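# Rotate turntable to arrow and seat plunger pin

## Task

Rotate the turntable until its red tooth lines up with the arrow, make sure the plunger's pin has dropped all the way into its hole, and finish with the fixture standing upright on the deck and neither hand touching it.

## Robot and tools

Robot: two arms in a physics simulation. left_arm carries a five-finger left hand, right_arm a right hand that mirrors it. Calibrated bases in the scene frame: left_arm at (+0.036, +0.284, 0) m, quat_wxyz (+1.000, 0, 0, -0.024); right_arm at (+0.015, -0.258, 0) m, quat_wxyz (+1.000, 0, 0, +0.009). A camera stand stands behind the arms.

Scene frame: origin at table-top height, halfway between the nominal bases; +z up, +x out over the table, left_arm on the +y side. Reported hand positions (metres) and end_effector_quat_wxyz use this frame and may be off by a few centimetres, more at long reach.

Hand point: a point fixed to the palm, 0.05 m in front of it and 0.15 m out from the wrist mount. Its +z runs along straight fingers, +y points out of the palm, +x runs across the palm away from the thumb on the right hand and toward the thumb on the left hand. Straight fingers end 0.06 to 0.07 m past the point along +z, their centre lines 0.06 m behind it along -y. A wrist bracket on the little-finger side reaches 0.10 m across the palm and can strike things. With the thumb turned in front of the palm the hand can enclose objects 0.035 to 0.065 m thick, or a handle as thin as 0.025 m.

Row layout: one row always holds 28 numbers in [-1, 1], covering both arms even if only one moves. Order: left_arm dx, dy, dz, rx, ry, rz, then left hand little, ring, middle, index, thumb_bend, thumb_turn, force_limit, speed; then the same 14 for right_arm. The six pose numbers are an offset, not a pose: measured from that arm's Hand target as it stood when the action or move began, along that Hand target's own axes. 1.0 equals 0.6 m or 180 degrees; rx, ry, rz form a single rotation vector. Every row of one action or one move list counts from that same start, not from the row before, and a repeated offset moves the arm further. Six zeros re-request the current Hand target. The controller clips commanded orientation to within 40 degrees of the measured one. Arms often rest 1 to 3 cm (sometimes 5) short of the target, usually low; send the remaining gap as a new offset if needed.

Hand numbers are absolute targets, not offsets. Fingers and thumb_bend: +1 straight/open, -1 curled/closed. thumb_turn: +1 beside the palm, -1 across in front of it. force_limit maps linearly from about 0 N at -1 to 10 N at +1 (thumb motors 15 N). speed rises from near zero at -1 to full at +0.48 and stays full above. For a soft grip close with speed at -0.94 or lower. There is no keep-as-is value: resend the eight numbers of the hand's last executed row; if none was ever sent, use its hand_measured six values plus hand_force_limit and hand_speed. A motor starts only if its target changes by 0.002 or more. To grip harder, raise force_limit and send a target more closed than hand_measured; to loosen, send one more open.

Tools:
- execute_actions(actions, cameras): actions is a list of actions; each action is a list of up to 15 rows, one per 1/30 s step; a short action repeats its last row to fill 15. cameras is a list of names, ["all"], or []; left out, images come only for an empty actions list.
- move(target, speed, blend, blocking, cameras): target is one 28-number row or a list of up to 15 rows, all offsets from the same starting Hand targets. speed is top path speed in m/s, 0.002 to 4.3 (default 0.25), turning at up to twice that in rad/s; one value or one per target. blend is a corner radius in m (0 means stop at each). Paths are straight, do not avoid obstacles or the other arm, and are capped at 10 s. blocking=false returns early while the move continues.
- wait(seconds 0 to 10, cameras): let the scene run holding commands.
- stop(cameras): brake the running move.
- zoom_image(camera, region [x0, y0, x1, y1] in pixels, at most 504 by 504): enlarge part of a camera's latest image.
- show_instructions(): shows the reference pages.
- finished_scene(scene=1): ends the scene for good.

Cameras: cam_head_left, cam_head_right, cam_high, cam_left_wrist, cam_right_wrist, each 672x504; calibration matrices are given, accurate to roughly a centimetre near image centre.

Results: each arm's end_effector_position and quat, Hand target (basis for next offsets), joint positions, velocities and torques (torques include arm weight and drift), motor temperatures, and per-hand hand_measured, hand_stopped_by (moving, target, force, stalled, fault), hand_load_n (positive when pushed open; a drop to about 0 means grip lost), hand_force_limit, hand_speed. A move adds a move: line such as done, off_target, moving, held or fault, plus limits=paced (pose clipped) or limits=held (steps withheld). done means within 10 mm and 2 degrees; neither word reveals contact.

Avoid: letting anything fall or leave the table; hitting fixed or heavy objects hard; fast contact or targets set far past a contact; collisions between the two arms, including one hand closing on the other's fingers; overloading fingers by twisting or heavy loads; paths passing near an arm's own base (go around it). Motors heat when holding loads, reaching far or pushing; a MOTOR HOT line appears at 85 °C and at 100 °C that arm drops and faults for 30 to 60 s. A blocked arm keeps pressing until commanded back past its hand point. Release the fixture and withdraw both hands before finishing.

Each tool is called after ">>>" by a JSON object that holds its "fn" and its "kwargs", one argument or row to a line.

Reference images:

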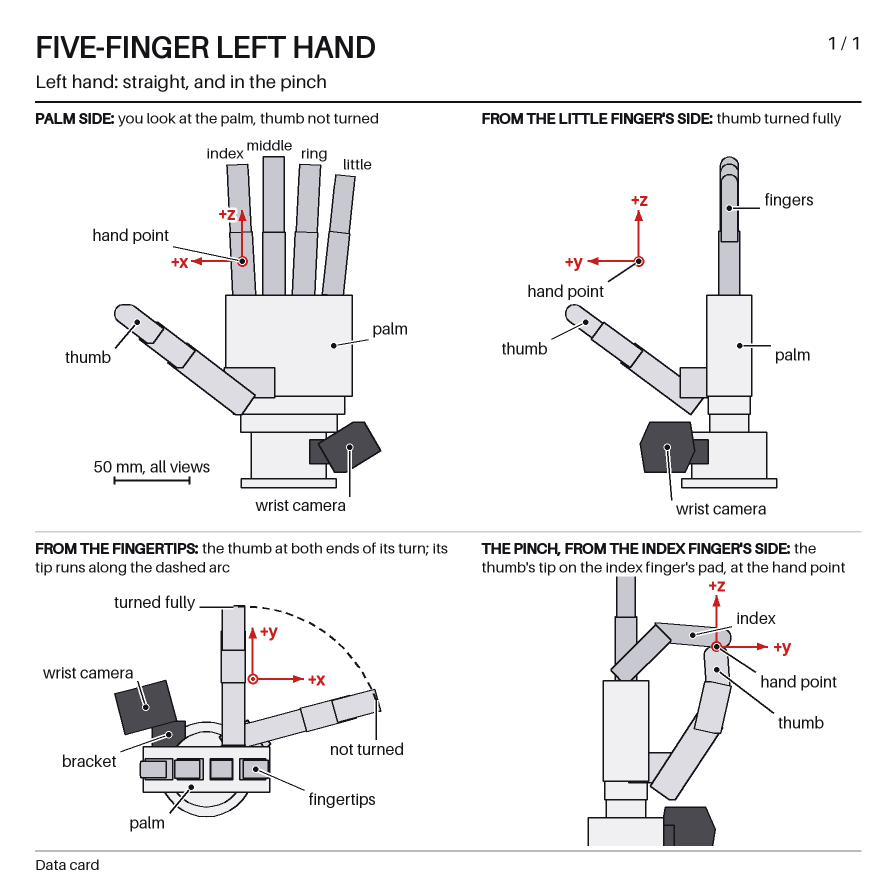

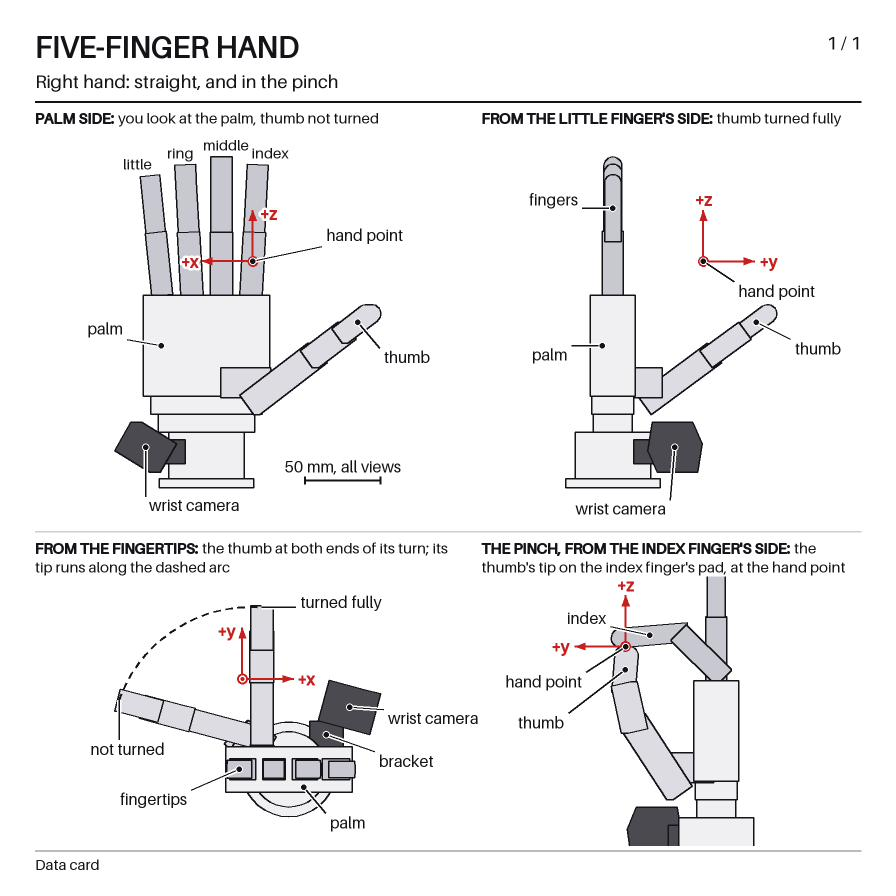

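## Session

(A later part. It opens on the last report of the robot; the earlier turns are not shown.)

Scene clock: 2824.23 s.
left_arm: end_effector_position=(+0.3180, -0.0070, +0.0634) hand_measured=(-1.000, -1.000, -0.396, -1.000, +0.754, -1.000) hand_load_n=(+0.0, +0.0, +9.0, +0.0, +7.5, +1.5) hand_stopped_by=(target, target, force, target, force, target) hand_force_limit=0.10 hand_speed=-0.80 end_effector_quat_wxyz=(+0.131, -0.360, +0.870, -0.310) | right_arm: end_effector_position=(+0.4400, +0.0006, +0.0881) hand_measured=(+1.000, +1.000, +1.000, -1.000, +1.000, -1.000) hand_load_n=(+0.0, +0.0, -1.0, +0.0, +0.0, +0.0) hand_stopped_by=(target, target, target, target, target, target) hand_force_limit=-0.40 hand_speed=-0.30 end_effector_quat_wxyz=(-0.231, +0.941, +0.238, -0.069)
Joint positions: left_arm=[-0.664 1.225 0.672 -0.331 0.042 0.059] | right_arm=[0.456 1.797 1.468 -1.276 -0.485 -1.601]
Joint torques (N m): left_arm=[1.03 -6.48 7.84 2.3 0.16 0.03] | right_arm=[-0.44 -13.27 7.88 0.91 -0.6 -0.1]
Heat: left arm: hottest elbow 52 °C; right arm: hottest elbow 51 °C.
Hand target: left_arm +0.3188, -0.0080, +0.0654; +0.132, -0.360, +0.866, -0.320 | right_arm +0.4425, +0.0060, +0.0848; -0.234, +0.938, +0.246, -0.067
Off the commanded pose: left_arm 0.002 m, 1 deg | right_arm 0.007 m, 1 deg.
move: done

>>> {"fn": "move", "kwargs": {
  "target": [0,0,0,0,0,0,-1,-1,-0.40,-1,1,-1,0.1,-0.5,0,0,0,0,0,0,1,1,1,-1,1,-1,-0.4,-0.3],
  "speed": 0.06
}}

>>> {"fn": "move", "kwargs": {
  "target": [0,-0.0318,0.0270,0,0,0,-1,-1,-0.40,-1,1,-1,0.1,-0.5,0,0,0,0,0,0,1,1,1,-1,1,-1,-0.4,-0.3],
  "speed": 0.06,
  "cameras": ["cam_left_wrist"]
}}

Scene clock: 2829.97 s.
left_arm: end_effector_position=(+0.3183, -0.0073, +0.0632) hand_measured=(-1.000, -1.000, -0.398, -1.000, +1.000, -1.000) hand_load_n=(+0.0, +0.0, +5.0, +0.0, +0.0, +0.0) hand_stopped_by=(target, target, force, target, target, target) hand_force_limit=0.10 hand_speed=-0.50 end_effector_quat_wxyz=(+0.132, -0.359, +0.870, -0.312) | right_arm: end_effector_position=(+0.4400, +0.0006, +0.0880) hand_measured=(+1.000, +1.000, +1.000, -1.000, +1.000, -1.000) hand_load_n=(+0.0, +0.0, -1.0, +0.0, +0.0, +0.0) hand_stopped_by=(target, target, target, target, target, target) hand_force_limit=-0.40 hand_speed=-0.30 end_effector_quat_wxyz=(-0.231, +0.941, +0.238, -0.069)
Joint positions: left_arm=[-0.664 1.225 0.671 -0.327 0.042 0.059] | right_arm=[0.456 1.797 1.468 -1.276 -0.485 -1.602]
Joint torques (N m): left_arm=[1.03 -6.48 7.92 2.03 0.16 0.03] | right_arm=[-0.56 -13.33 7.88 0.92 -0.6 -0.14]
Heat: left arm: hottest elbow 52 °C; right arm: hottest elbow 50 °C.
Hand target: left_arm +0.3189, -0.0080, +0.0654; +0.132, -0.360, +0.866, -0.319 | right_arm +0.4425, +0.0060, +0.0848; -0.234, +0.938, +0.245, -0.067
Off the commanded pose: left_arm 0.002 m, 1 deg | right_arm 0.007 m, 1 deg.
move: done

Scene clock: 2830.83 s.
left_arm: end_effector_position=(+0.3196, -0.0093, +0.0516) hand_measured=(-1.000, -1.000, -0.398, -1.000, +1.000, -1.000) hand_load_n=(+0.0, +0.0, -3.0, +0.0, +0.0, +0.0) hand_stopped_by=(target, target, force, target, target, target) hand_force_limit=0.10 hand_speed=-0.50 end_effector_quat_wxyz=(+0.125, -0.361, +0.874, -0.302) | right_arm: end_effector_position=(+0.4400, +0.0006, +0.0880) hand_measured=(+1.000, +1.000, +1.000, -1.000, +1.000, -1.000) hand_load_n=(+0.0, +0.0, -1.0, +0.0, +0.0, +0.0) hand_stopped_by=(target, target, target, target, target, target) hand_force_limit=-0.40 hand_speed=-0.30 end_effector_quat_wxyz=(-0.231, +0.941, +0.238, -0.069)
Joint positions: left_arm=[-0.664 1.267 0.678 -0.318 0.045 0.059] | right_arm=[0.456 1.797 1.468 -1.276 -0.485 -1.602]
Joint torques (N m): left_arm=[0.73 -5.01 11.81 2.03 -0.06 -0.01] | right_arm=[-0.5 -13.33 7.9 0.91 -0.6 -0.14]
Heat: left arm: hottest elbow 52 °C; right arm: hottest elbow 50 °C.
Hand target: left_arm +0.3366, -0.0257, +0.0654; +0.132, -0.360, +0.866, -0.319 | right_arm +0.4425, +0.0060, +0.0848; -0.234, +0.938, +0.245, -0.067
Off the commanded pose: left_arm 0.027 m, 2 deg | right_arm 0.007 m, 1 deg.
move: off_target (left_arm)
camera_calibration:
cam_left_wrist: T_world_to_cam=[[0.377557, -0.702812, 0.602914, -0.162173], [-0.921931, -0.224434, 0.31571, 0.269031], [-0.0865704, -0.675044, -0.732681, 0.172301], [0, 0, 0, 1]] pos_world=[0.324174, 0.0627134, 0.139082]
Images, in order (width x height): cam_left_wrist 672x504.

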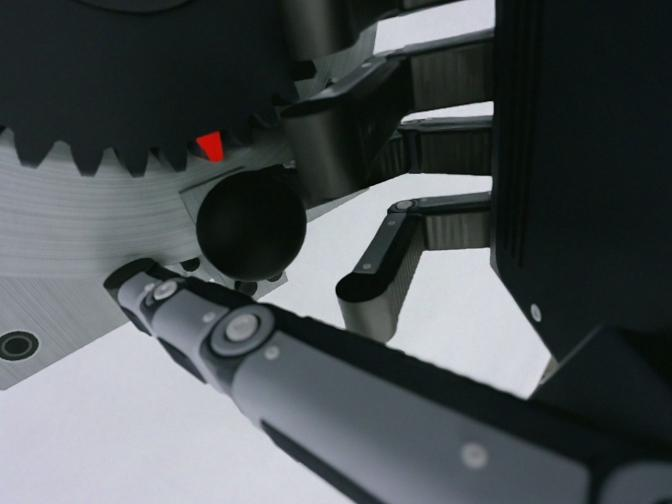

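>>> {"fn": "move", "kwargs": {
  "target": [0,-0.0216,-0.0254,0,0,0,-1,-1,-0.40,-1,1,-1,0.1,-0.5,0,0,0,0,0,0,1,1,1,-1,1,-1,-0.4,-0.3],
  "speed": 0.08,
  "cameras": ["cam_left_wrist"]
}}

Scene clock: 2835.17 s.
left_arm: end_effector_position=(+0.3230, -0.0123, +0.0633) hand_measured=(-1.000, -1.000, -0.398, -1.000, +1.000, -1.000) hand_load_n=(+0.0, +0.0, +0.0, +0.0, +0.0, +0.0) hand_stopped_by=(target, target, force, target, target, target) hand_force_limit=0.10 hand_speed=-0.50 end_effector_quat_wxyz=(+0.126, -0.361, +0.873, -0.302) | right_arm: end_effector_position=(+0.4400, +0.0006, +0.0880) hand_measured=(+1.000, +1.000, +1.000, -1.000, +1.000, -1.000) hand_load_n=(+0.0, +0.0, -1.0, +0.5, +0.0, +0.0) hand_stopped_by=(target, target, target, target, target, target) hand_force_limit=-0.40 hand_speed=-0.30 end_effector_quat_wxyz=(-0.231, +0.941, +0.238, -0.069)
Joint positions: left_arm=[-0.664 1.257 0.705 -0.353 0.045 0.059] | right_arm=[0.456 1.797 1.468 -1.276 -0.485 -1.602]
Joint torques (N m): left_arm=[0.67 -6.71 12.34 0.8 -0.06 -0.01] | right_arm=[-0.5 -13.22 7.87 0.94 -0.6 -0.14]
Heat: left arm: hottest elbow 53 °C; right arm: hottest elbow 50 °C.
Hand target: left_arm +0.3366, -0.0257, +0.0855; +0.132, -0.360, +0.866, -0.319 | right_arm +0.4425, +0.0060, +0.0848; -0.234, +0.938, +0.245, -0.067
Off the commanded pose: left_arm 0.029 m, 2 deg | right_arm 0.007 m, 1 deg.
move: off_target (left_arm)
camera_calibration:
cam_left_wrist: T_world_to_cam=[[0.376819, -0.702214, 0.604072, -0.172395], [-0.922317, -0.224125, 0.314802, 0.268127], [-0.0856707, -0.675769, -0.732118, 0.178729], [0, 0, 0, 1]] pos_world=[0.327572, 0.0598152, 0.150583]
Images, in order (width x height): cam_left_wrist 672x504.

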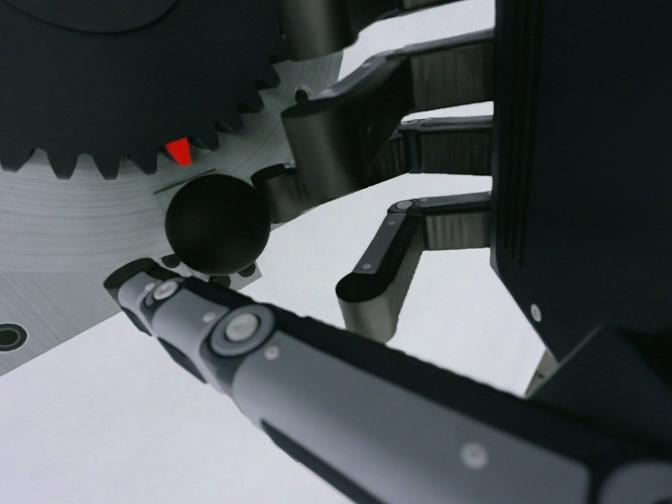

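>>> {"fn": "move", "kwargs": {
  "target": [0,-0.0588,-0.0693,0,0,0,-1,-1,-0.40,-1,1,-1,0.1,-0.5,0,0,0,0,0,0,1,1,1,-1,1,-1,-0.4,-0.3],
  "speed": 0.12
}}

Scene clock: 2846.57 s.
left_arm: end_effector_position=(+0.3249, -0.0139, +0.1174) hand_measured=(-1.000, -1.000, -0.398, -1.000, +1.000, -1.000) hand_load_n=(+0.5, +0.0, +0.0, +0.0, +0.0, +0.0) hand_stopped_by=(target, target, force, target, target, target) hand_force_limit=0.10 hand_speed=-0.50 end_effector_quat_wxyz=(+0.126, -0.360, +0.873, -0.304) | right_arm: end_effector_position=(+0.4400, +0.0006, +0.0880) hand_measured=(+1.000, +1.000, +1.000, -1.000, +1.000, -1.000) hand_load_n=(+0.0, +0.0, -1.0, +0.0, +0.5, +0.0) hand_stopped_by=(target, target, target, target, target, target) hand_force_limit=-0.40 hand_speed=-0.30 end_effector_quat_wxyz=(-0.231, +0.941, +0.238, -0.069)
Joint positions: left_arm=[-0.664 1.184 0.804 -0.522 0.045 0.059] | right_arm=[0.456 1.797 1.468 -1.276 -0.485 -1.602]
Joint torques (N m): left_arm=[0.73 -6.07 13.12 0.92 -0.06 -0.01] | right_arm=[-0.38 -13.33 7.88 0.92 -0.6 -0.14]
Heat: left arm: hottest elbow 54 °C; right arm: hottest elbow 50 °C.
Hand target: left_arm +0.3365, -0.0255, +0.1400; +0.132, -0.360, +0.866, -0.319 | right_arm +0.4425, +0.0060, +0.0848; -0.234, +0.938, +0.245, -0.067
Off the commanded pose: left_arm 0.028 m, 2 deg | right_arm 0.007 m, 1 deg.
move: off_target (left_arm)

>>> {"fn": "move", "kwargs": {
  "target": [-0.0183,0.0678,-0.0053,0.0611,0,0,-1,-1,0,0,1,-1,0.1,-0.5,0,0,0,0,0,0,1,1,1,-1,1,-1,-0.4,-0.3],
  "speed": 0.12,
  "cameras": ["cam_left_wrist"]
}}

Scene clock: 2864.73 s.
left_arm: end_effector_position=(+0.3185, +0.0023, +0.1173) hand_measured=(-1.000, -1.000, +0.000, +0.000, +1.000, -1.000) hand_load_n=(+0.0, +0.0, +0.0, +0.0, +0.0, +0.0) hand_stopped_by=(target, target, target, target, target, target) hand_force_limit=0.10 hand_speed=-0.50 end_effector_quat_wxyz=(+0.159, -0.350, +0.833, -0.397) | right_arm: end_effector_position=(+0.4400, +0.0006, +0.0880) hand_measured=(+1.000, +1.000, +1.000, -1.000, +1.000, -1.000) hand_load_n=(+0.0, +0.0, -1.0, +0.0, +0.0, +0.0) hand_stopped_by=(target, target, target, target, target, target) hand_force_limit=-0.40 hand_speed=-0.30 end_effector_quat_wxyz=(-0.231, +0.941, +0.238, -0.069)
Joint positions: left_arm=[-0.62 1.024 0.604 -0.271 0.095 0.062] | right_arm=[0.456 1.797 1.468 -1.276 -0.485 -1.602]
Joint torques (N m): left_arm=[1.44 -4.48 8.36 2.61 0.01 0.21] | right_arm=[-0.5 -13.33 7.91 0.94 -0.6 -0.15]
Motor temperatures (°C): left_arm=[30 30 55 27 29 30] | right_arm=[27 36 49 26 30 29]
Heat: left arm: hottest elbow 55 °C; right arm: hottest elbow 49 °C.
Hand target: left_arm +0.3208, +0.0055, +0.1160; +0.166, -0.346, +0.832, -0.401 | right_arm +0.4425, +0.0060, +0.0848; -0.234, +0.938, +0.245, -0.067
Off the commanded pose: left_arm 0.004 m, 1 deg | right_arm 0.007 m, 1 deg.
move: done
camera_calibration:
cam_left_wrist: T_world_to_cam=[[0.283205, -0.588319, 0.757414, -0.181453], [-0.958903, -0.187939, 0.212563, 0.273716], [0.0172932, -0.786486, -0.617366, 0.181851], [0, 0, 0, 1]] pos_world=[0.310711, 0.0877128, 0.191522]
Images, in order (width x height): cam_left_wrist 672x504.

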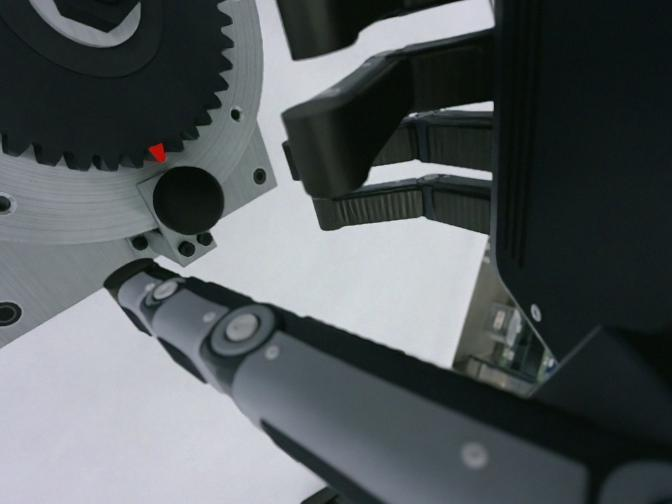

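>>> {"fn": "move", "kwargs": {
  "target": [-0.0047,0.0485,0.0353,0,0,0,-1,-1,0,0,1,-1,0.1,-0.5,0,0,0,0,0,0,1,1,1,-1,1,-1,-0.4,-0.3],
  "speed": 0.08,
  "cameras": ["cam_left_wrist"]
}}

Scene clock: 2895.50 s.
left_arm: end_effector_position=(+0.3195, +0.0055, +0.0860) hand_measured=(-1.000, -1.000, +0.000, +0.000, +1.000, -1.000) hand_load_n=(+0.0, +0.0, +0.0, +0.0, +0.0, +0.5) hand_stopped_by=(target, target, target, target, target, target) hand_force_limit=0.10 hand_speed=-0.50 end_effector_quat_wxyz=(+0.162, -0.349, +0.831, -0.403) | right_arm: end_effector_position=(+0.4400, +0.0006, +0.0880) hand_measured=(+1.000, +1.000, +1.000, -1.000, +1.000, -1.000) hand_load_n=(+0.0, +0.0, -1.5, +0.0, +0.0, +0.0) hand_stopped_by=(target, target, target, target, target, target) hand_force_limit=-0.40 hand_speed=-0.30 end_effector_quat_wxyz=(-0.231, +0.941, +0.238, -0.069)
Joint positions: left_arm=[-0.61 1.069 0.533 -0.141 0.103 0.068] | right_arm=[0.456 1.797 1.468 -1.276 -0.485 -1.602]
Joint torques (N m): left_arm=[1.38 -3.49 7.99 2.7 0.01 0.22] | right_arm=[-0.5 -13.39 7.9 0.91 -0.6 -0.13]
Heat: left arm: hottest elbow 53 °C; right arm: hottest elbow 49 °C.
Hand target: left_arm +0.3218, +0.0086, +0.0801; +0.166, -0.346, +0.832, -0.401 | right_arm +0.4425, +0.0060, +0.0848; -0.234, +0.938, +0.245, -0.067
Off the commanded pose: left_arm 0.007 m, 1 deg | right_arm 0.007 m, 1 deg.
move: done
camera_calibration:
cam_left_wrist: T_world_to_cam=[[0.275075, -0.581629, 0.765533, -0.154384], [-0.961115, -0.18651, 0.203648, 0.283388], [0.0243323, -0.791784, -0.610317, 0.162125], [0, 0, 0, 1]] pos_world=[0.310891, 0.0914286, 0.159422]
Images, in order (width x height): cam_left_wrist 672x504.

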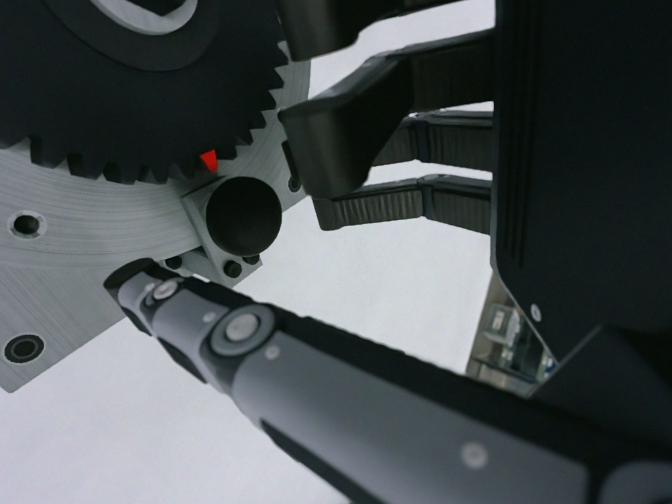

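>>> {"fn": "move", "kwargs": {
  "target": [0,0.0170,0.0136,0,0,0,-1,-1,0,0,1,-1,0.1,-0.5,0,0,0,0,0,0,1,1,1,-1,1,-1,-0.4,-0.3],
  "speed": 0.05,
  "cameras": ["cam_left_wrist"]
}}

Scene clock: 2900.97 s.
left_arm: end_effector_position=(+0.3201, +0.0050, +0.0736) hand_measured=(-1.000, -1.000, +0.000, +0.000, +1.000, -1.000) hand_load_n=(+0.0, +0.0, +0.0, +0.0, +0.0, +0.0) hand_stopped_by=(target, target, target, target, target, target) hand_force_limit=0.10 hand_speed=-0.50 end_effector_quat_wxyz=(+0.163, -0.349, +0.830, -0.403) | right_arm: end_effector_position=(+0.4400, +0.0006, +0.0880) hand_measured=(+1.000, +1.000, +1.000, -1.000, +1.000, -1.000) hand_load_n=(+0.0, +0.0, -1.0, +0.0, +0.0, +0.0) hand_stopped_by=(target, target, target, target, target, target) hand_force_limit=-0.40 hand_speed=-0.30 end_effector_quat_wxyz=(-0.231, +0.941, +0.238, -0.069)
Joint positions: left_arm=[-0.61 1.097 0.512 -0.09 0.103 0.068] | right_arm=[0.456 1.797 1.468 -1.276 -0.485 -1.602]
Joint torques (N m): left_arm=[1.38 -3.55 7.66 2.48 0.01 0.22] | right_arm=[-0.5 -13.39 7.9 0.94 -0.6 -0.14]
Heat: left arm: hottest elbow 53 °C; right arm: hottest elbow 48 °C.
Hand target: left_arm +0.3217, +0.0087, +0.0669; +0.166, -0.346, +0.832, -0.401 | right_arm +0.4425, +0.0060, +0.0848; -0.234, +0.938, +0.245, -0.067
Off the commanded pose: left_arm 0.008 m, 1 deg | right_arm 0.007 m, 1 deg.
move: done
camera_calibration:
cam_left_wrist: T_world_to_cam=[[0.274169, -0.58089, 0.766419, -0.145098], [-0.961356, -0.186299, 0.202702, 0.286533], [0.025036, -0.792376, -0.609519, 0.153886], [0, 0, 0, 1]] pos_world=[0.311389, 0.0910304, 0.146922]
Images, in order (width x height): cam_left_wrist 672x504.

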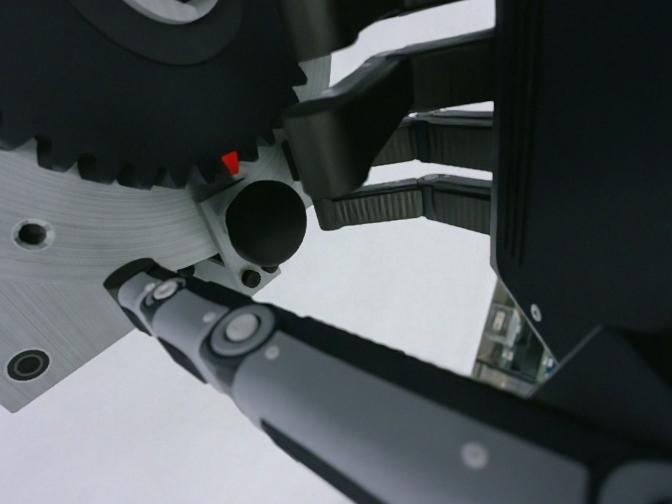

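>>> {"fn": "move", "kwargs": {
  "target": [0,0.0056,0.0045,0,0,0,-1,-1,0,0,1,-1,0.1,-0.5,0,0,0,0,0,0,1,1,1,-1,1,-1,-0.4,-0.3],
  "speed": 0.05
}}

Scene clock: 2904.63 s.
left_arm: end_effector_position=(+0.3206, +0.0045, +0.0704) hand_measured=(-1.000, -1.000, +0.000, +0.000, +1.000, -1.000) hand_load_n=(+0.0, +0.0, -0.5, +0.0, +0.0, +0.0) hand_stopped_by=(target, target, target, target, target, target) hand_force_limit=0.10 hand_speed=-0.50 end_effector_quat_wxyz=(+0.163, -0.348, +0.830, -0.404) | right_arm: end_effector_position=(+0.4400, +0.0006, +0.0880) hand_measured=(+1.000, +1.000, +1.000, -1.000, +1.000, -1.000) hand_load_n=(+0.0, +0.0, -1.0, +0.0, +0.0, +0.0) hand_stopped_by=(target, target, target, target, target, target) hand_force_limit=-0.40 hand_speed=-0.30 end_effector_quat_wxyz=(-0.231, +0.941, +0.238, -0.069)
Joint positions: left_arm=[-0.61 1.106 0.506 -0.073 0.103 0.068] | right_arm=[0.456 1.797 1.468 -1.276 -0.485 -1.602]
Joint torques (N m): left_arm=[1.44 -3.49 7.5 2.58 0.01 0.22] | right_arm=[-0.56 -13.27 7.9 0.92 -0.59 -0.14]
Heat: left arm: hottest elbow 53 °C; right arm: hottest elbow 48 °C.
Hand target: left_arm +0.3217, +0.0086, +0.0626; +0.166, -0.346, +0.832, -0.401 | right_arm +0.4425, +0.0060, +0.0848; -0.234, +0.938, +0.245, -0.067
Off the commanded pose: left_arm 0.009 m, 1 deg | right_arm 0.007 m, 1 deg.
move: done

>>> {"fn": "execute_actions", "kwargs": {
  "actions": [
    [[0,0,0,0,0,0,-1,-1,-0.35,-0.35,1,-1,-0.4,-0.85,0,0,0,0,0,0,1,1,1,-1,1,-1,-0.4,-0.3]],
    [[0,0,0,0,0,0,-1,-1,-0.35,-0.35,1,-1,-0.4,-0.85,0,0,0,0,0,0,1,1,1,-1,1,-1,-0.4,-0.3]]
  ],
  "cameras": ["cam_left_wrist"]
}}

>>> {"fn": "zoom_image", "kwargs": {
  "camera": "cam_left_wrist",
  "region": [180, 100, 380, 280]
}}

Scene clock: 2917.87 s.
left_arm: end_effector_position=(+0.3207, +0.0038, +0.0687) hand_measured=(-1.000, -1.000, -0.290, -0.346, +1.000, -1.000) hand_load_n=(+0.0, +0.0, +1.0, +1.5, +0.0, +0.0) hand_stopped_by=(target, target, force, force, target, target) hand_force_limit=-0.40 hand_speed=-0.85 end_effector_quat_wxyz=(+0.162, -0.348, +0.830, -0.404) | right_arm: end_effector_position=(+0.4400, +0.0006, +0.0880) hand_measured=(+1.000, +1.000, +1.000, -1.000, +1.000, -1.000) hand_load_n=(+0.0, +0.0, -1.0, +0.0, -0.5, +0.0) hand_stopped_by=(target, target, target, target, target, target) hand_force_limit=-0.40 hand_speed=-0.30 end_effector_quat_wxyz=(-0.231, +0.941, +0.238, -0.069)
Joint positions: left_arm=[-0.61 1.113 0.506 -0.068 0.106 0.068] | right_arm=[0.456 1.797 1.468 -1.276 -0.485 -1.602]
Joint torques (N m): left_arm=[1.44 -4.01 7.46 2.43 -0.08 0.22] | right_arm=[-0.56 -13.33 7.88 0.95 -0.6 -0.14]
Heat: left arm: hottest elbow 52 °C; right arm: hottest elbow 48 °C.
Hand target: left_arm +0.3217, +0.0086, +0.0626; +0.166, -0.346, +0.832, -0.401 | right_arm +0.4425, +0.0060, +0.0848; -0.234, +0.938, +0.245, -0.067
Off the commanded pose: left_arm 0.008 m, 1 deg | right_arm 0.007 m, 1 deg.
camera_calibration:
cam_left_wrist: T_world_to_cam=[[0.272855, -0.580284, 0.767346, -0.141868], [-0.961786, -0.183388, 0.203313, 0.288013], [0.0227427, -0.793498, -0.608148, 0.150648], [0, 0, 0, 1]] pos_world=[0.31229, 0.090033, 0.141922]
Images, in order (width x height): cam_left_wrist 672x504.

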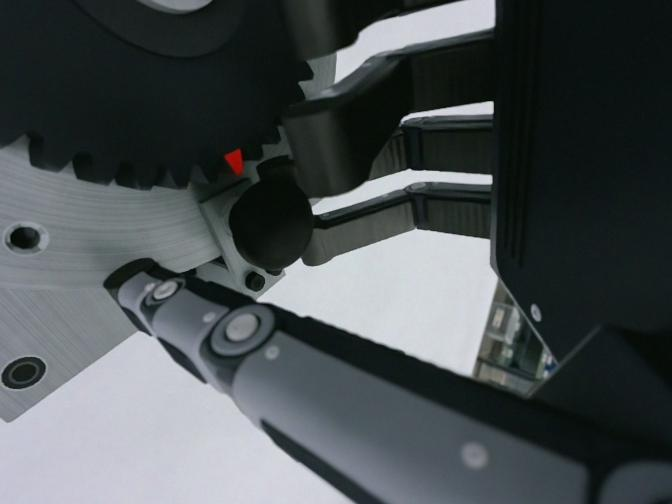

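Scaled by 2.520 from the camera's 672x504 image, which has a finer 960x720 frame.

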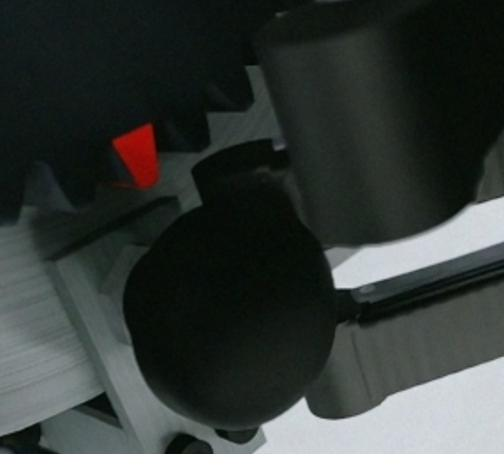

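>>> {"fn": "execute_actions", "kwargs": {
  "actions": [
    [[0,0,0,0,0,0,-1,-1,-0.35,-0.35,0.3,-1,-0.4,-0.75,0,0,0,0,0,0,1,1,1,-1,1,-1,-0.4,-0.3]],
    [[0,0,0,0,0,0,-1,-1,-0.35,-0.35,0.3,-1,-0.4,-0.75,0,0,0,0,0,0,1,1,1,-1,1,-1,-0.4,-0.3]],
    [[0,0,0,0,0,0,-1,-1,-0.35,-0.35,0.3,-1,-0.4,-0.75,0,0,0,0,0,0,1,1,1,-1,1,-1,-0.4,-0.3]]
  ],
  "cameras": ["cam_left_wrist"]
}}

>>> {"fn": "zoom_image", "kwargs": {
  "camera": "cam_left_wrist",
  "region": [180, 100, 380, 280]
}}

Scene clock: 2927.23 s.
left_arm: end_effector_position=(+0.3201, +0.0042, +0.0680) hand_measured=(-1.000, -1.000, -0.290, -0.346, +0.612, -1.000) hand_load_n=(+0.0, +0.0, +2.0, +2.5, +4.5, +0.0) hand_stopped_by=(target, target, force, force, force, target) hand_force_limit=-0.40 hand_speed=-0.75 end_effector_quat_wxyz=(+0.161, -0.348, +0.831, -0.404) | right_arm: end_effector_position=(+0.4400, +0.0006, +0.0880) hand_measured=(+1.000, +1.000, +1.000, -1.000, +1.000, -1.000) hand_load_n=(+0.0, +0.0, -1.0, +0.0, +0.0, +0.0) hand_stopped_by=(target, target, target, target, target, target) hand_force_limit=-0.40 hand_speed=-0.30 end_effector_quat_wxyz=(-0.231, +0.941, +0.238, -0.069)
Joint positions: left_arm=[-0.61 1.113 0.505 -0.068 0.106 0.068] | right_arm=[0.456 1.797 1.468 -1.276 -0.485 -1.602]
Joint torques (N m): left_arm=[1.38 -4.01 7.61 2.43 -0.1 0.21] | right_arm=[-0.62 -13.27 7.88 0.91 -0.6 -0.15]
Heat: left arm: hottest elbow 51 °C; right arm: hottest elbow 48 °C.
Hand target: left_arm +0.3218, +0.0086, +0.0627; +0.166, -0.346, +0.832, -0.401 | right_arm +0.4424, +0.0060, +0.0848; -0.234, +0.938, +0.245, -0.067
Off the commanded pose: left_arm 0.007 m, 1 deg | right_arm 0.007 m, 1 deg.
camera_calibration:
cam_left_wrist: T_world_to_cam=[[0.273766, -0.580938, 0.766526, -0.141131], [-0.961551, -0.183328, 0.204478, 0.287488], [0.0217363, -0.793033, -0.60879, 0.150833], [0, 0, 0, 1]] pos_world=[0.311793, 0.0903316, 0.141222]
Images, in order (width x height): cam_left_wrist 672x504.

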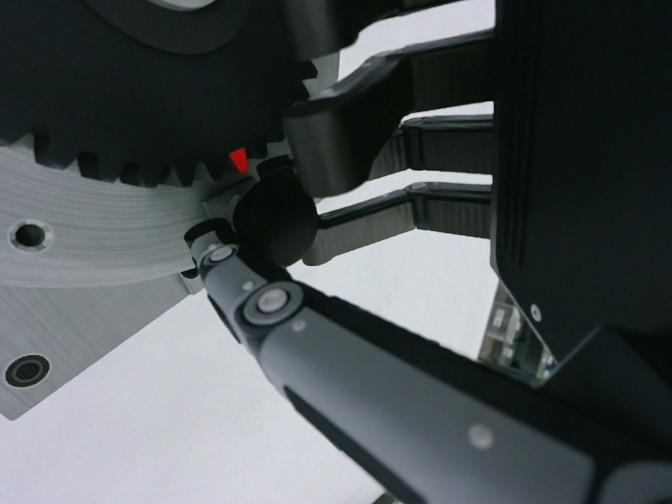

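Scaled by 2.520 from the camera's 672x504 image, which has a finer 960x720 frame.

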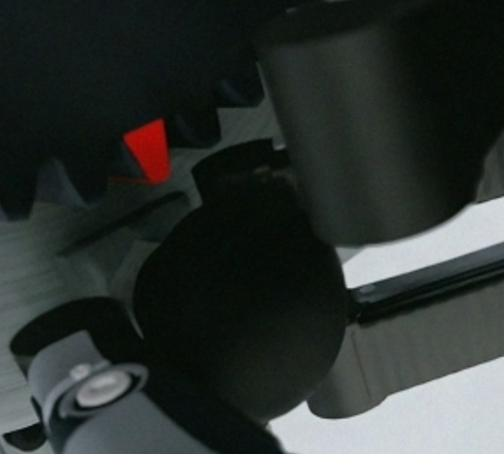

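>>> {"fn": "execute_actions", "kwargs": {
  "actions": [
    [[0,0,0,0,0,0,-1,-1,-0.55,-0.60,0.2,-1,0.4,-0.8,0,0,0,0,0,0,1,1,1,-1,1,-1,-0.4,-0.3]],
    [[0,0,0,0,0,0,-1,-1,-0.55,-0.60,0.2,-1,0.4,-0.8,0,0,0,0,0,0,1,1,1,-1,1,-1,-0.4,-0.3]]
  ],
  "cameras": ["cam_left_wrist"]
}}

>>> {"fn": "zoom_image", "kwargs": {
  "camera": "cam_left_wrist",
  "region": [180, 100, 380, 280]
}}

Scene clock: 2935.40 s.
left_arm: end_effector_position=(+0.3201, +0.0035, +0.0675) hand_measured=(-1.000, -1.000, -0.304, -0.378, +0.600, -1.000) hand_load_n=(+0.0, +0.0, +5.0, +7.0, +10.5, -0.5) hand_stopped_by=(target, target, force, force, force, target) hand_force_limit=0.40 hand_speed=-0.80 end_effector_quat_wxyz=(+0.160, -0.347, +0.831, -0.404) | right_arm: end_effector_position=(+0.4400, +0.0006, +0.0880) hand_measured=(+1.000, +1.000, +1.000, -1.000, +1.000, -1.000) hand_load_n=(+0.0, +0.0, -1.5, +0.0, +0.0, +0.0) hand_stopped_by=(target, target, target, target, target, target) hand_force_limit=-0.40 hand_speed=-0.30 end_effector_quat_wxyz=(-0.231, +0.941, +0.238, -0.069)
Joint positions: left_arm=[-0.61 1.116 0.505 -0.065 0.109 0.068] | right_arm=[0.456 1.797 1.468 -1.276 -0.485 -1.602]
Joint torques (N m): left_arm=[1.44 -4.19 7.6 2.3 -0.2 0.21] | right_arm=[-0.5 -13.45 7.88 0.94 -0.6 -0.14]
Heat: left arm: hottest elbow 51 °C; right arm: hottest elbow 48 °C.
Hand target: left_arm +0.3218, +0.0085, +0.0628; +0.166, -0.346, +0.832, -0.401 | right_arm +0.4425, +0.0060, +0.0848; -0.234, +0.938, +0.246, -0.067
Off the commanded pose: left_arm 0.007 m, 1 deg | right_arm 0.007 m, 1 deg.
camera_calibration:
cam_left_wrist: T_world_to_cam=[[0.273274, -0.580404, 0.767107, -0.141049], [-0.961746, -0.180719, 0.205878, 0.287326], [0.0191381, -0.794023, -0.607587, 0.150719], [0, 0, 0, 1]] pos_world=[0.311995, 0.089734, 0.140621]
Images, in order (width x height): cam_left_wrist 672x504.

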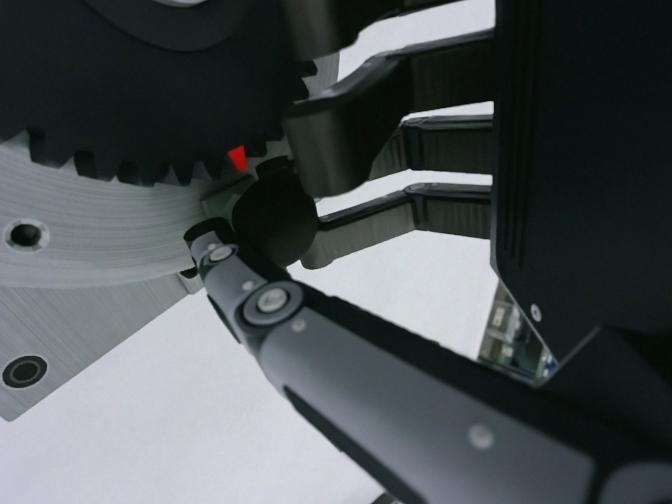

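Scaled by 2.520 from the camera's 672x504 image, which has a finer 960x720 frame.

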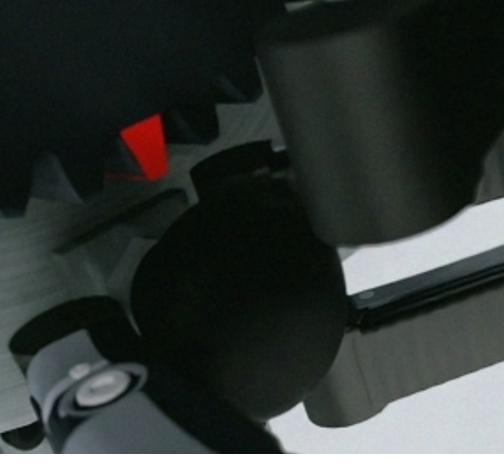

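>>> {"fn": "move", "kwargs": {
  "target": [0,-0.0261,-0.0207,0,0,0,-1,-1,-0.55,-0.60,0.2,-1,0.4,-0.8,0,0,0,0,0,0,1,1,1,-1,1,-1,-0.4,-0.3],
  "speed": 0.05
}}

Scene clock: 2943.03 s.
left_arm: end_effector_position=(+0.3167, +0.0064, +0.0678) hand_measured=(-1.000, -1.000, -0.304, -0.378, +0.600, -1.000) hand_load_n=(+0.0, +0.0, +11.0, +8.5, +8.5, -1.0) hand_stopped_by=(target, target, force, force, force, target) hand_force_limit=0.40 hand_speed=-0.80 end_effector_quat_wxyz=(+0.158, -0.349, +0.833, -0.399) | right_arm: end_effector_position=(+0.4397, +0.0013, +0.0882) hand_measured=(+1.000, +1.000, +1.000, -1.000, +1.000, -1.000) hand_load_n=(+0.0, +0.0, +0.0, +0.0, -0.5, +0.0) hand_stopped_by=(target, target, target, target, target, target) hand_force_limit=-0.40 hand_speed=-0.30 end_effector_quat_wxyz=(-0.232, +0.941, +0.238, -0.069)
Joint positions: left_arm=[-0.61 1.104 0.505 -0.089 0.108 0.068] | right_arm=[0.456 1.797 1.468 -1.276 -0.489 -1.602]
Joint torques (N m): left_arm=[1.38 -6.42 10.24 -0.03 -0.16 0.21] | right_arm=[-0.5 -13.33 7.9 0.91 -0.47 -0.14]
Heat: left arm: hottest elbow 51 °C; right arm: hottest elbow 48 °C.
Hand target: left_arm +0.3219, +0.0086, +0.0827; +0.166, -0.346, +0.832, -0.401 | right_arm +0.4425, +0.0061, +0.0848; -0.234, +0.938, +0.246, -0.067
Off the commanded pose: left_arm 0.016 m, 1 deg | right_arm 0.006 m, 1 deg.
move: off_target (left_arm)

>>> {"fn": "move", "kwargs": {
  "target": [0,-0.0155,0.0196,0,0,0,-1,-1,-0.55,-0.60,0.2,-1,0.4,-0.8,0,0,0,0,0,0,1,1,1,-1,1,-1,-0.4,-0.3],
  "speed": 0.05
}}

Scene clock: 2946.60 s.
left_arm: end_effector_position=(+0.3179, +0.0062, +0.0672) hand_measured=(-1.000, -1.000, -0.304, -0.378, +0.600, -1.000) hand_load_n=(+0.0, +0.5, +7.0, +5.5, +10.5, +0.5) hand_stopped_by=(target, target, force, force, force, target) hand_force_limit=0.40 hand_speed=-0.80 end_effector_quat_wxyz=(+0.158, -0.350, +0.834, -0.396) | right_arm: end_effector_position=(+0.4397, +0.0013, +0.0882) hand_measured=(+1.000, +1.000, +1.000, -1.000, +1.000, -1.000) hand_load_n=(+0.0, +0.0, -0.5, +0.0, +0.0, +0.0) hand_stopped_by=(target, target, target, target, target, target) hand_force_limit=-0.40 hand_speed=-0.30 end_effector_quat_wxyz=(-0.232, +0.941, +0.238, -0.069)
Joint positions: left_arm=[-0.61 1.111 0.51 -0.094 0.105 0.068] | right_arm=[0.456 1.797 1.468 -1.276 -0.489 -1.602]
Joint torques (N m): left_arm=[0.97 -3.84 12.34 0.92 -0.23 0.17] | right_arm=[-0.44 -13.39 7.88 0.92 -0.47 -0.15]
Heat: left arm: hottest elbow 52 °C; right arm: hottest elbow 48 °C.
Hand target: left_arm +0.3324, -0.0020, +0.0827; +0.166, -0.346, +0.832, -0.401 | right_arm +0.4425, +0.0061, +0.0848; -0.234, +0.938, +0.246, -0.067
Off the commanded pose: left_arm 0.023 m, 1 deg | right_arm 0.006 m, 1 deg.
move: off_target (left_arm)

>>> {"fn": "move", "kwargs": {
  "target": [0,-0.0131,-0.0104,0.0056,0,0,-1,-1,-0.55,-0.60,0.2,-1,0.4,-0.8,0,0,0,0,0,0,1,1,1,-1,1,-1,-0.4,-0.3],
  "speed": 0.05,
  "cameras": ["cam_left_wrist"]
}}

>>> {"fn": "zoom_image", "kwargs": {
  "camera": "cam_left_wrist",
  "region": [180, 100, 380, 280]
}}

Scene clock: 2950.77 s.
left_arm: end_effector_position=(+0.3177, +0.0063, +0.0674) hand_measured=(-1.000, -1.000, -0.304, -0.378, +0.600, -1.000) hand_load_n=(+0.0, +0.0, +8.0, +6.0, +10.0, +0.5) hand_stopped_by=(target, target, force, force, force, target) hand_force_limit=0.40 hand_speed=-0.80 end_effector_quat_wxyz=(+0.157, -0.351, +0.835, -0.395) | right_arm: end_effector_position=(+0.4397, +0.0013, +0.0882) hand_measured=(+1.000, +1.000, +1.000, -1.000, +1.000, -1.000) hand_load_n=(+0.0, -0.5, -0.5, +0.0, +0.0, +0.0) hand_stopped_by=(target, target, target, target, target, target) hand_force_limit=-0.40 hand_speed=-0.30 end_effector_quat_wxyz=(-0.232, +0.941, +0.238, -0.069)
Joint positions: left_arm=[-0.61 1.111 0.513 -0.101 0.105 0.068] | right_arm=[0.456 1.797 1.468 -1.276 -0.489 -1.602]
Joint torques (N m): left_arm=[1.03 -5.54 12.31 0.73 -0.16 0.16] | right_arm=[-0.44 -13.39 7.9 0.94 -0.47 -0.14]
Heat: left arm: hottest elbow 53 °C; right arm: hottest elbow 48 °C.
Hand target: left_arm +0.3324, -0.0020, +0.0925; +0.169, -0.345, +0.828, -0.408 | right_arm +0.4425, +0.0061, +0.0848; -0.234, +0.938, +0.246, -0.067
Off the commanded pose: left_arm 0.030 m, 2 deg | right_arm 0.006 m, 1 deg.
move: off_target (left_arm)
camera_calibration:
cam_left_wrist: T_world_to_cam=[[0.287278, -0.591361, 0.753501, -0.142119], [-0.957774, -0.187101, 0.218318, 0.283625], [0.011876, -0.784401, -0.62014, 0.156021], [0, 0, 0, 1]] pos_world=[0.310624, 0.0914062, 0.141921]
Images, in order (width x height): cam_left_wrist 672x504.

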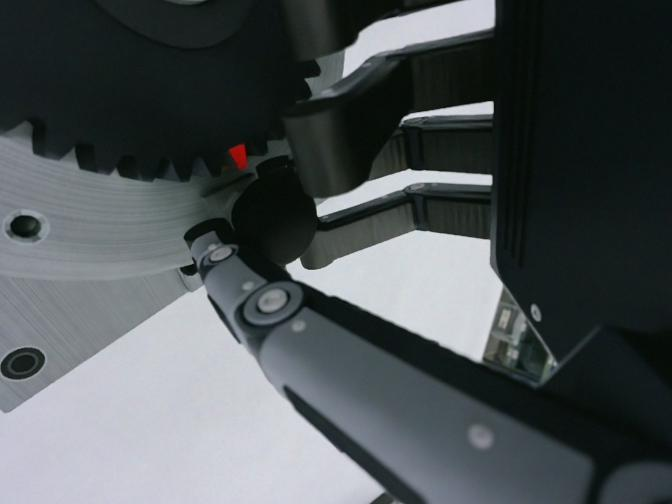

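Scaled by 2.520 from the camera's 672x504 image, which has a finer 960x720 frame.

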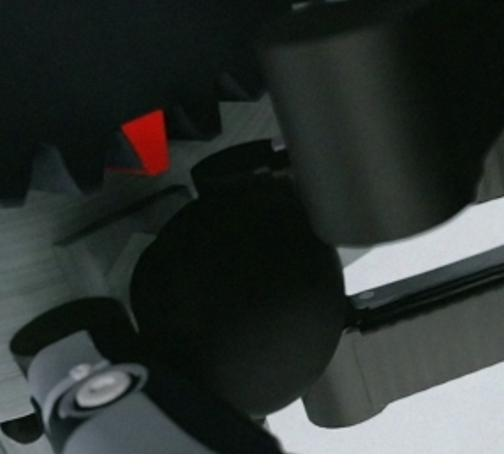

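>>> {"fn": "move", "kwargs": {
  "target": [0,-0.0131,-0.0104,0.0056,0,0,-1,-1,-0.55,-0.60,0.2,-1,0.4,-0.8,0,0,0,0,0,0,1,1,1,-1,1,-1,-0.4,-0.3],
  "speed": 0.05
}}

Scene clock: 2953.60 s.
left_arm: end_effector_position=(+0.3174, +0.0065, +0.0686) hand_measured=(-1.000, -1.000, -0.304, -0.378, +0.600, -1.000) hand_load_n=(+0.0, +0.0, +11.5, +8.5, +9.0, +0.0) hand_stopped_by=(target, target, force, force, force, target) hand_force_limit=0.40 hand_speed=-0.80 end_effector_quat_wxyz=(+0.157, -0.350, +0.834, -0.395) | right_arm: end_effector_position=(+0.4397, +0.0013, +0.0882) hand_measured=(+1.000, +1.000, +1.000, -1.000, +1.000, -1.000) hand_load_n=(+0.0, +0.0, -0.5, +0.0, +0.0, +0.0) hand_stopped_by=(target, target, target, target, target, target) hand_force_limit=-0.40 hand_speed=-0.30 end_effector_quat_wxyz=(-0.232, +0.941, +0.238, -0.069)
Joint positions: left_arm=[-0.61 1.106 0.513 -0.104 0.105 0.068] | right_arm=[0.456 1.797 1.468 -1.276 -0.489 -1.602]
Joint torques (N m): left_arm=[1.08 -7.3 12.62 0.24 -0.09 0.14] | right_arm=[-0.44 -13.33 7.9 0.94 -0.47 -0.15]
Heat: left arm: hottest elbow 53 °C; right arm: hottest elbow 48 °C.
Hand target: left_arm +0.3323, -0.0018, +0.1027; +0.172, -0.343, +0.825, -0.416 | right_arm +0.4425, +0.0061, +0.0848; -0.234, +0.938, +0.246, -0.067
Off the commanded pose: left_arm 0.038 m, 3 deg | right_arm 0.006 m, 1 deg.
move: off_target (left_arm)

>>> {"fn": "move", "kwargs": {
  "target": [0,-0.0161,0.0043,0.0056,0,0,-1,-1,-0.55,-0.60,0.2,-1,0.4,-0.8,0,0,0,0,0,0,1,1,1,-1,1,-1,-0.4,-0.3],
  "speed": 0.05,
  "cameras": ["cam_left_wrist"]
}}

>>> {"fn": "zoom_image", "kwargs": {
  "camera": "cam_left_wrist",
  "region": [180, 100, 380, 280]
}}

Scene clock: 2958.70 s.
left_arm: end_effector_position=(+0.3179, +0.0061, +0.0693) hand_measured=(-1.000, -1.000, -0.304, -0.378, +0.600, -1.000) hand_load_n=(+0.0, +0.0, +11.5, +8.0, +9.5, +0.0) hand_stopped_by=(target, target, force, force, force, target) hand_force_limit=0.40 hand_speed=-0.80 end_effector_quat_wxyz=(+0.157, -0.350, +0.834, -0.396) | right_arm: end_effector_position=(+0.4397, +0.0013, +0.0882) hand_measured=(+1.000, +1.000, +1.000, -1.000, +1.000, -1.000) hand_load_n=(+0.0, +0.0, +0.0, +0.0, +0.0, -0.5) hand_stopped_by=(target, target, target, target, target, target) hand_force_limit=-0.40 hand_speed=-0.30 end_effector_quat_wxyz=(-0.232, +0.941, +0.238, -0.069)
Joint positions: left_arm=[-0.61 1.106 0.515 -0.104 0.105 0.068] | right_arm=[0.456 1.797 1.468 -1.276 -0.489 -1.602]
Joint torques (N m): left_arm=[1.03 -6.65 13.53 0.7 -0.1 0.11] | right_arm=[-0.5 -13.39 7.9 0.94 -0.47 -0.14]
Heat: left arm: hottest elbow 52 °C; right arm: hottest elbow 48 °C.
Hand target: left_arm +0.3379, -0.0074, +0.1089; +0.175, -0.341, +0.821, -0.423 | right_arm +0.4425, +0.0061, +0.0848; -0.234, +0.938, +0.246, -0.067
Off the commanded pose: left_arm 0.046 m, 4 deg | right_arm 0.006 m, 1 deg.
move: off_target (left_arm)
camera_calibration:
cam_left_wrist: T_world_to_cam=[[0.285429, -0.589989, 0.755277, -0.143278], [-0.958306, -0.186698, 0.216316, 0.283645], [0.0133848, -0.785529, -0.618679, 0.156565], [0, 0, 0, 1]] pos_world=[0.310619, 0.0914095, 0.143721]
Images, in order (width x height): cam_left_wrist 672x504.

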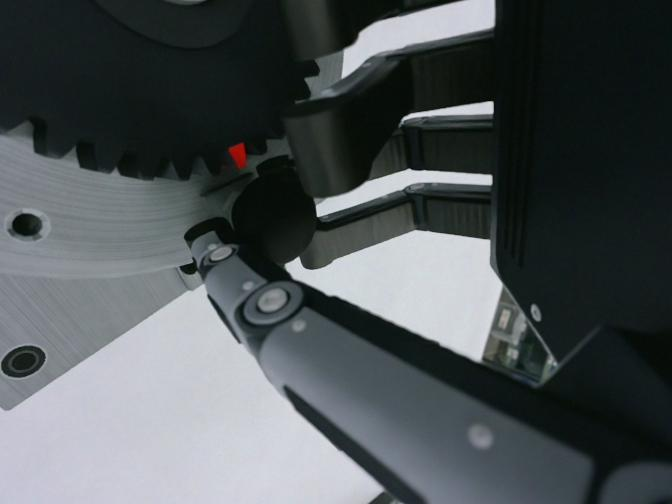

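Scaled by 2.520 from the camera's 672x504 image, which has a finer 960x720 frame.

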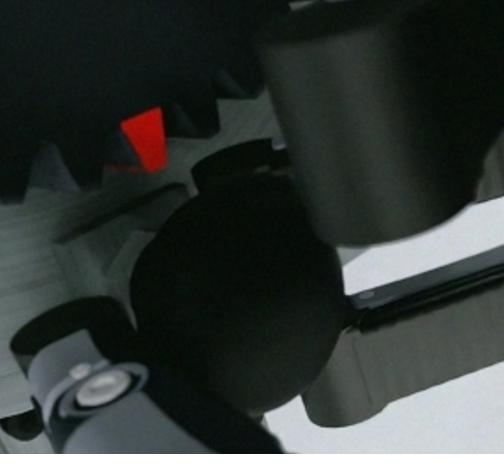

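>>> {"fn": "move", "kwargs": {
  "target": [0,-0.0157,-0.0124,0.0,0,0,-1,-1,-0.55,-0.60,0.2,-1,0.4,-0.8,0,0,0,0,0,0,1,1,1,-1,1,-1,-0.4,-0.3],
  "speed": 0.05
}}

Scene clock: 2963.03 s.
left_arm: end_effector_position=(+0.3155, +0.0078, +0.0719) hand_measured=(-1.000, -1.000, -0.302, -0.378, +0.602, -1.000) hand_load_n=(+0.0, +0.0, +15.0, +6.5, +10.5, -0.5) hand_stopped_by=(target, target, force, force, force, target) hand_force_limit=0.40 hand_speed=-0.80 end_effector_quat_wxyz=(+0.153, -0.352, +0.838, -0.388) | right_arm: end_effector_position=(+0.4394, +0.0018, +0.0883) hand_measured=(+1.000, +1.000, +1.000, -1.000, +1.000, -1.000) hand_load_n=(+0.0, +0.0, +0.0, +0.0, +0.0, +0.0) hand_stopped_by=(target, target, target, target, target, target) hand_force_limit=-0.40 hand_speed=-0.30 end_effector_quat_wxyz=(-0.234, +0.940, +0.238, -0.069)
Joint positions: left_arm=[-0.61 1.098 0.527 -0.144 0.105 0.068] | right_arm=[0.456 1.797 1.468 -1.276 -0.491 -1.602]
Joint torques (N m): left_arm=[0.97 -7.12 14.19 0.76 -0.1 0.11] | right_arm=[-0.5 -13.33 7.86 0.94 -0.37 -0.14]
Heat: left arm: hottest elbow 53 °C; right arm: hottest elbow 48 °C.
Hand target: left_arm +0.3375, -0.0070, +0.1209; +0.175, -0.341, +0.821, -0.423 | right_arm +0.4425, +0.0061, +0.0848; -0.234, +0.938, +0.246, -0.067
Off the commanded pose: left_arm 0.056 m, 5 deg | right_arm 0.006 m, 1 deg.
move: off_target (left_arm)

>>> {"fn": "wait", "kwargs": {
  "seconds": 0,
  "cameras": ["cam_left_wrist", "cam_right_wrist"]
}}

>>> {"fn": "zoom_image", "kwargs": {
  "camera": "cam_left_wrist",
  "region": [180, 100, 380, 280]
}}

Scene clock: 2966.23 s.
left_arm: end_effector_position=(+0.3154, +0.0079, +0.0719) hand_measured=(-1.000, -1.000, -0.302, -0.378, +0.602, -1.000) hand_load_n=(+0.0, +0.0, +15.0, +6.5, +10.5, -0.5) hand_stopped_by=(target, target, force, force, force, target) hand_force_limit=0.40 hand_speed=-0.80 end_effector_quat_wxyz=(+0.153, -0.352, +0.838, -0.388) | right_arm: end_effector_position=(+0.4394, +0.0018, +0.0883) hand_measured=(+1.000, +1.000, +1.000, -1.000, +1.000, -1.000) hand_load_n=(+0.0, +0.0, +0.0, +0.0, +0.0, +0.0) hand_stopped_by=(target, target, target, target, target, target) hand_force_limit=-0.40 hand_speed=-0.30 end_effector_quat_wxyz=(-0.234, +0.940, +0.238, -0.069)
Joint positions: left_arm=[-0.61 1.098 0.527 -0.144 0.104 0.068] | right_arm=[0.456 1.797 1.468 -1.276 -0.491 -1.602]
Joint torques (N m): left_arm=[0.97 -7.65 14.19 0.64 -0.08 0.11] | right_arm=[-0.5 -13.27 7.86 0.94 -0.38 -0.14]
Motor temperatures (°C): left_arm=[30 30 55 27 29 30] | right_arm=[27 36 48 26 30 29]
Heat: left arm: hottest elbow 55 °C; right arm: hottest elbow 48 °C.
Hand target: left_arm +0.3375, -0.0070, +0.1208; +0.175, -0.341, +0.821, -0.423 | right_arm +0.4425, +0.0061, +0.0848; -0.234, +0.938, +0.246, -0.067
Off the commanded pose: left_arm 0.056 m, 5 deg | right_arm 0.006 m, 1 deg.
camera_calibration:
cam_left_wrist: T_world_to_cam=[[0.29687, -0.599463, 0.743312, -0.146153], [-0.954911, -0.189325, 0.228694, 0.279138], [0.00363427, -0.777689, -0.628639, 0.163242], [0, 0, 0, 1]] pos_world=[0.309347, 0.0921866, 0.14742]
cam_right_wrist: T_world_to_cam=[[0.631338, -0.624008, -0.460464, -0.237525], [-0.530991, -0.780574, 0.329776, 0.211302], [-0.565209, 0.0363016, -0.824149, 0.433892], [0, 0, 0, 1]] pos_world=[0.507397, 0.000968092, 0.178538]
Images, in order (width x height): cam_left_wrist 672x504, cam_right_wrist 672x504.

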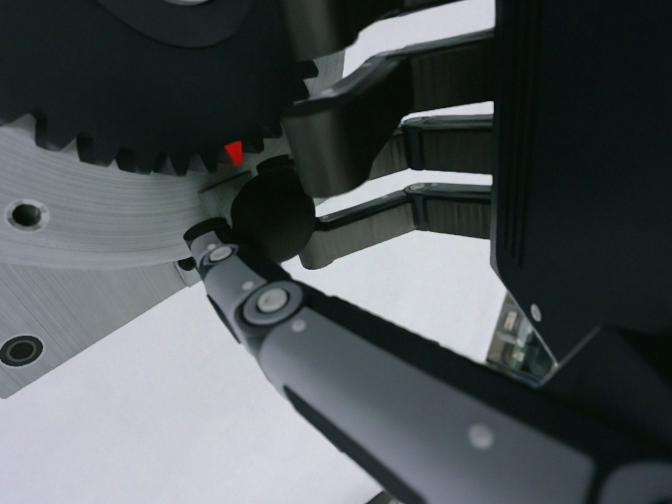

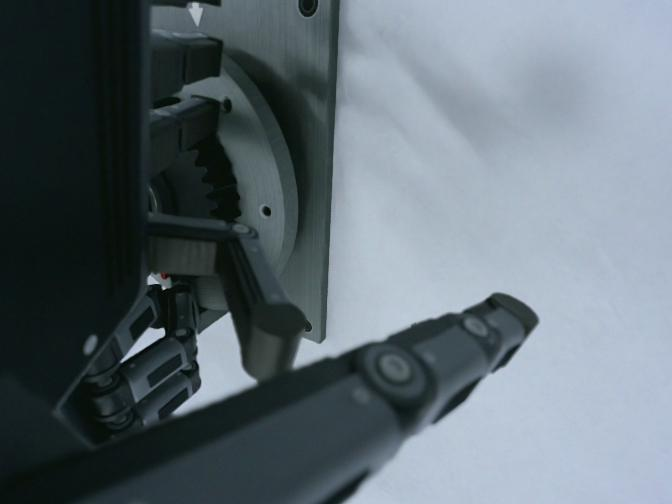

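Scaled by 2.520 from the camera's 672x504 image, which has a finer 960x720 frame.

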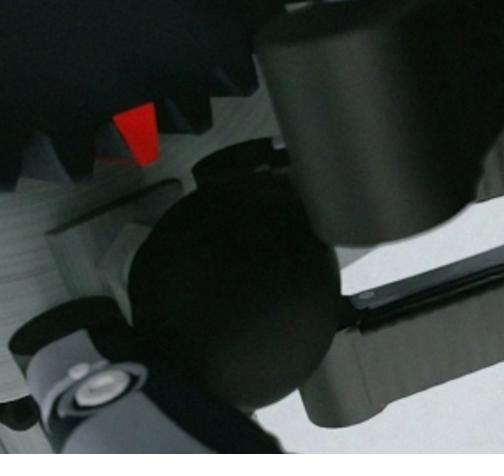

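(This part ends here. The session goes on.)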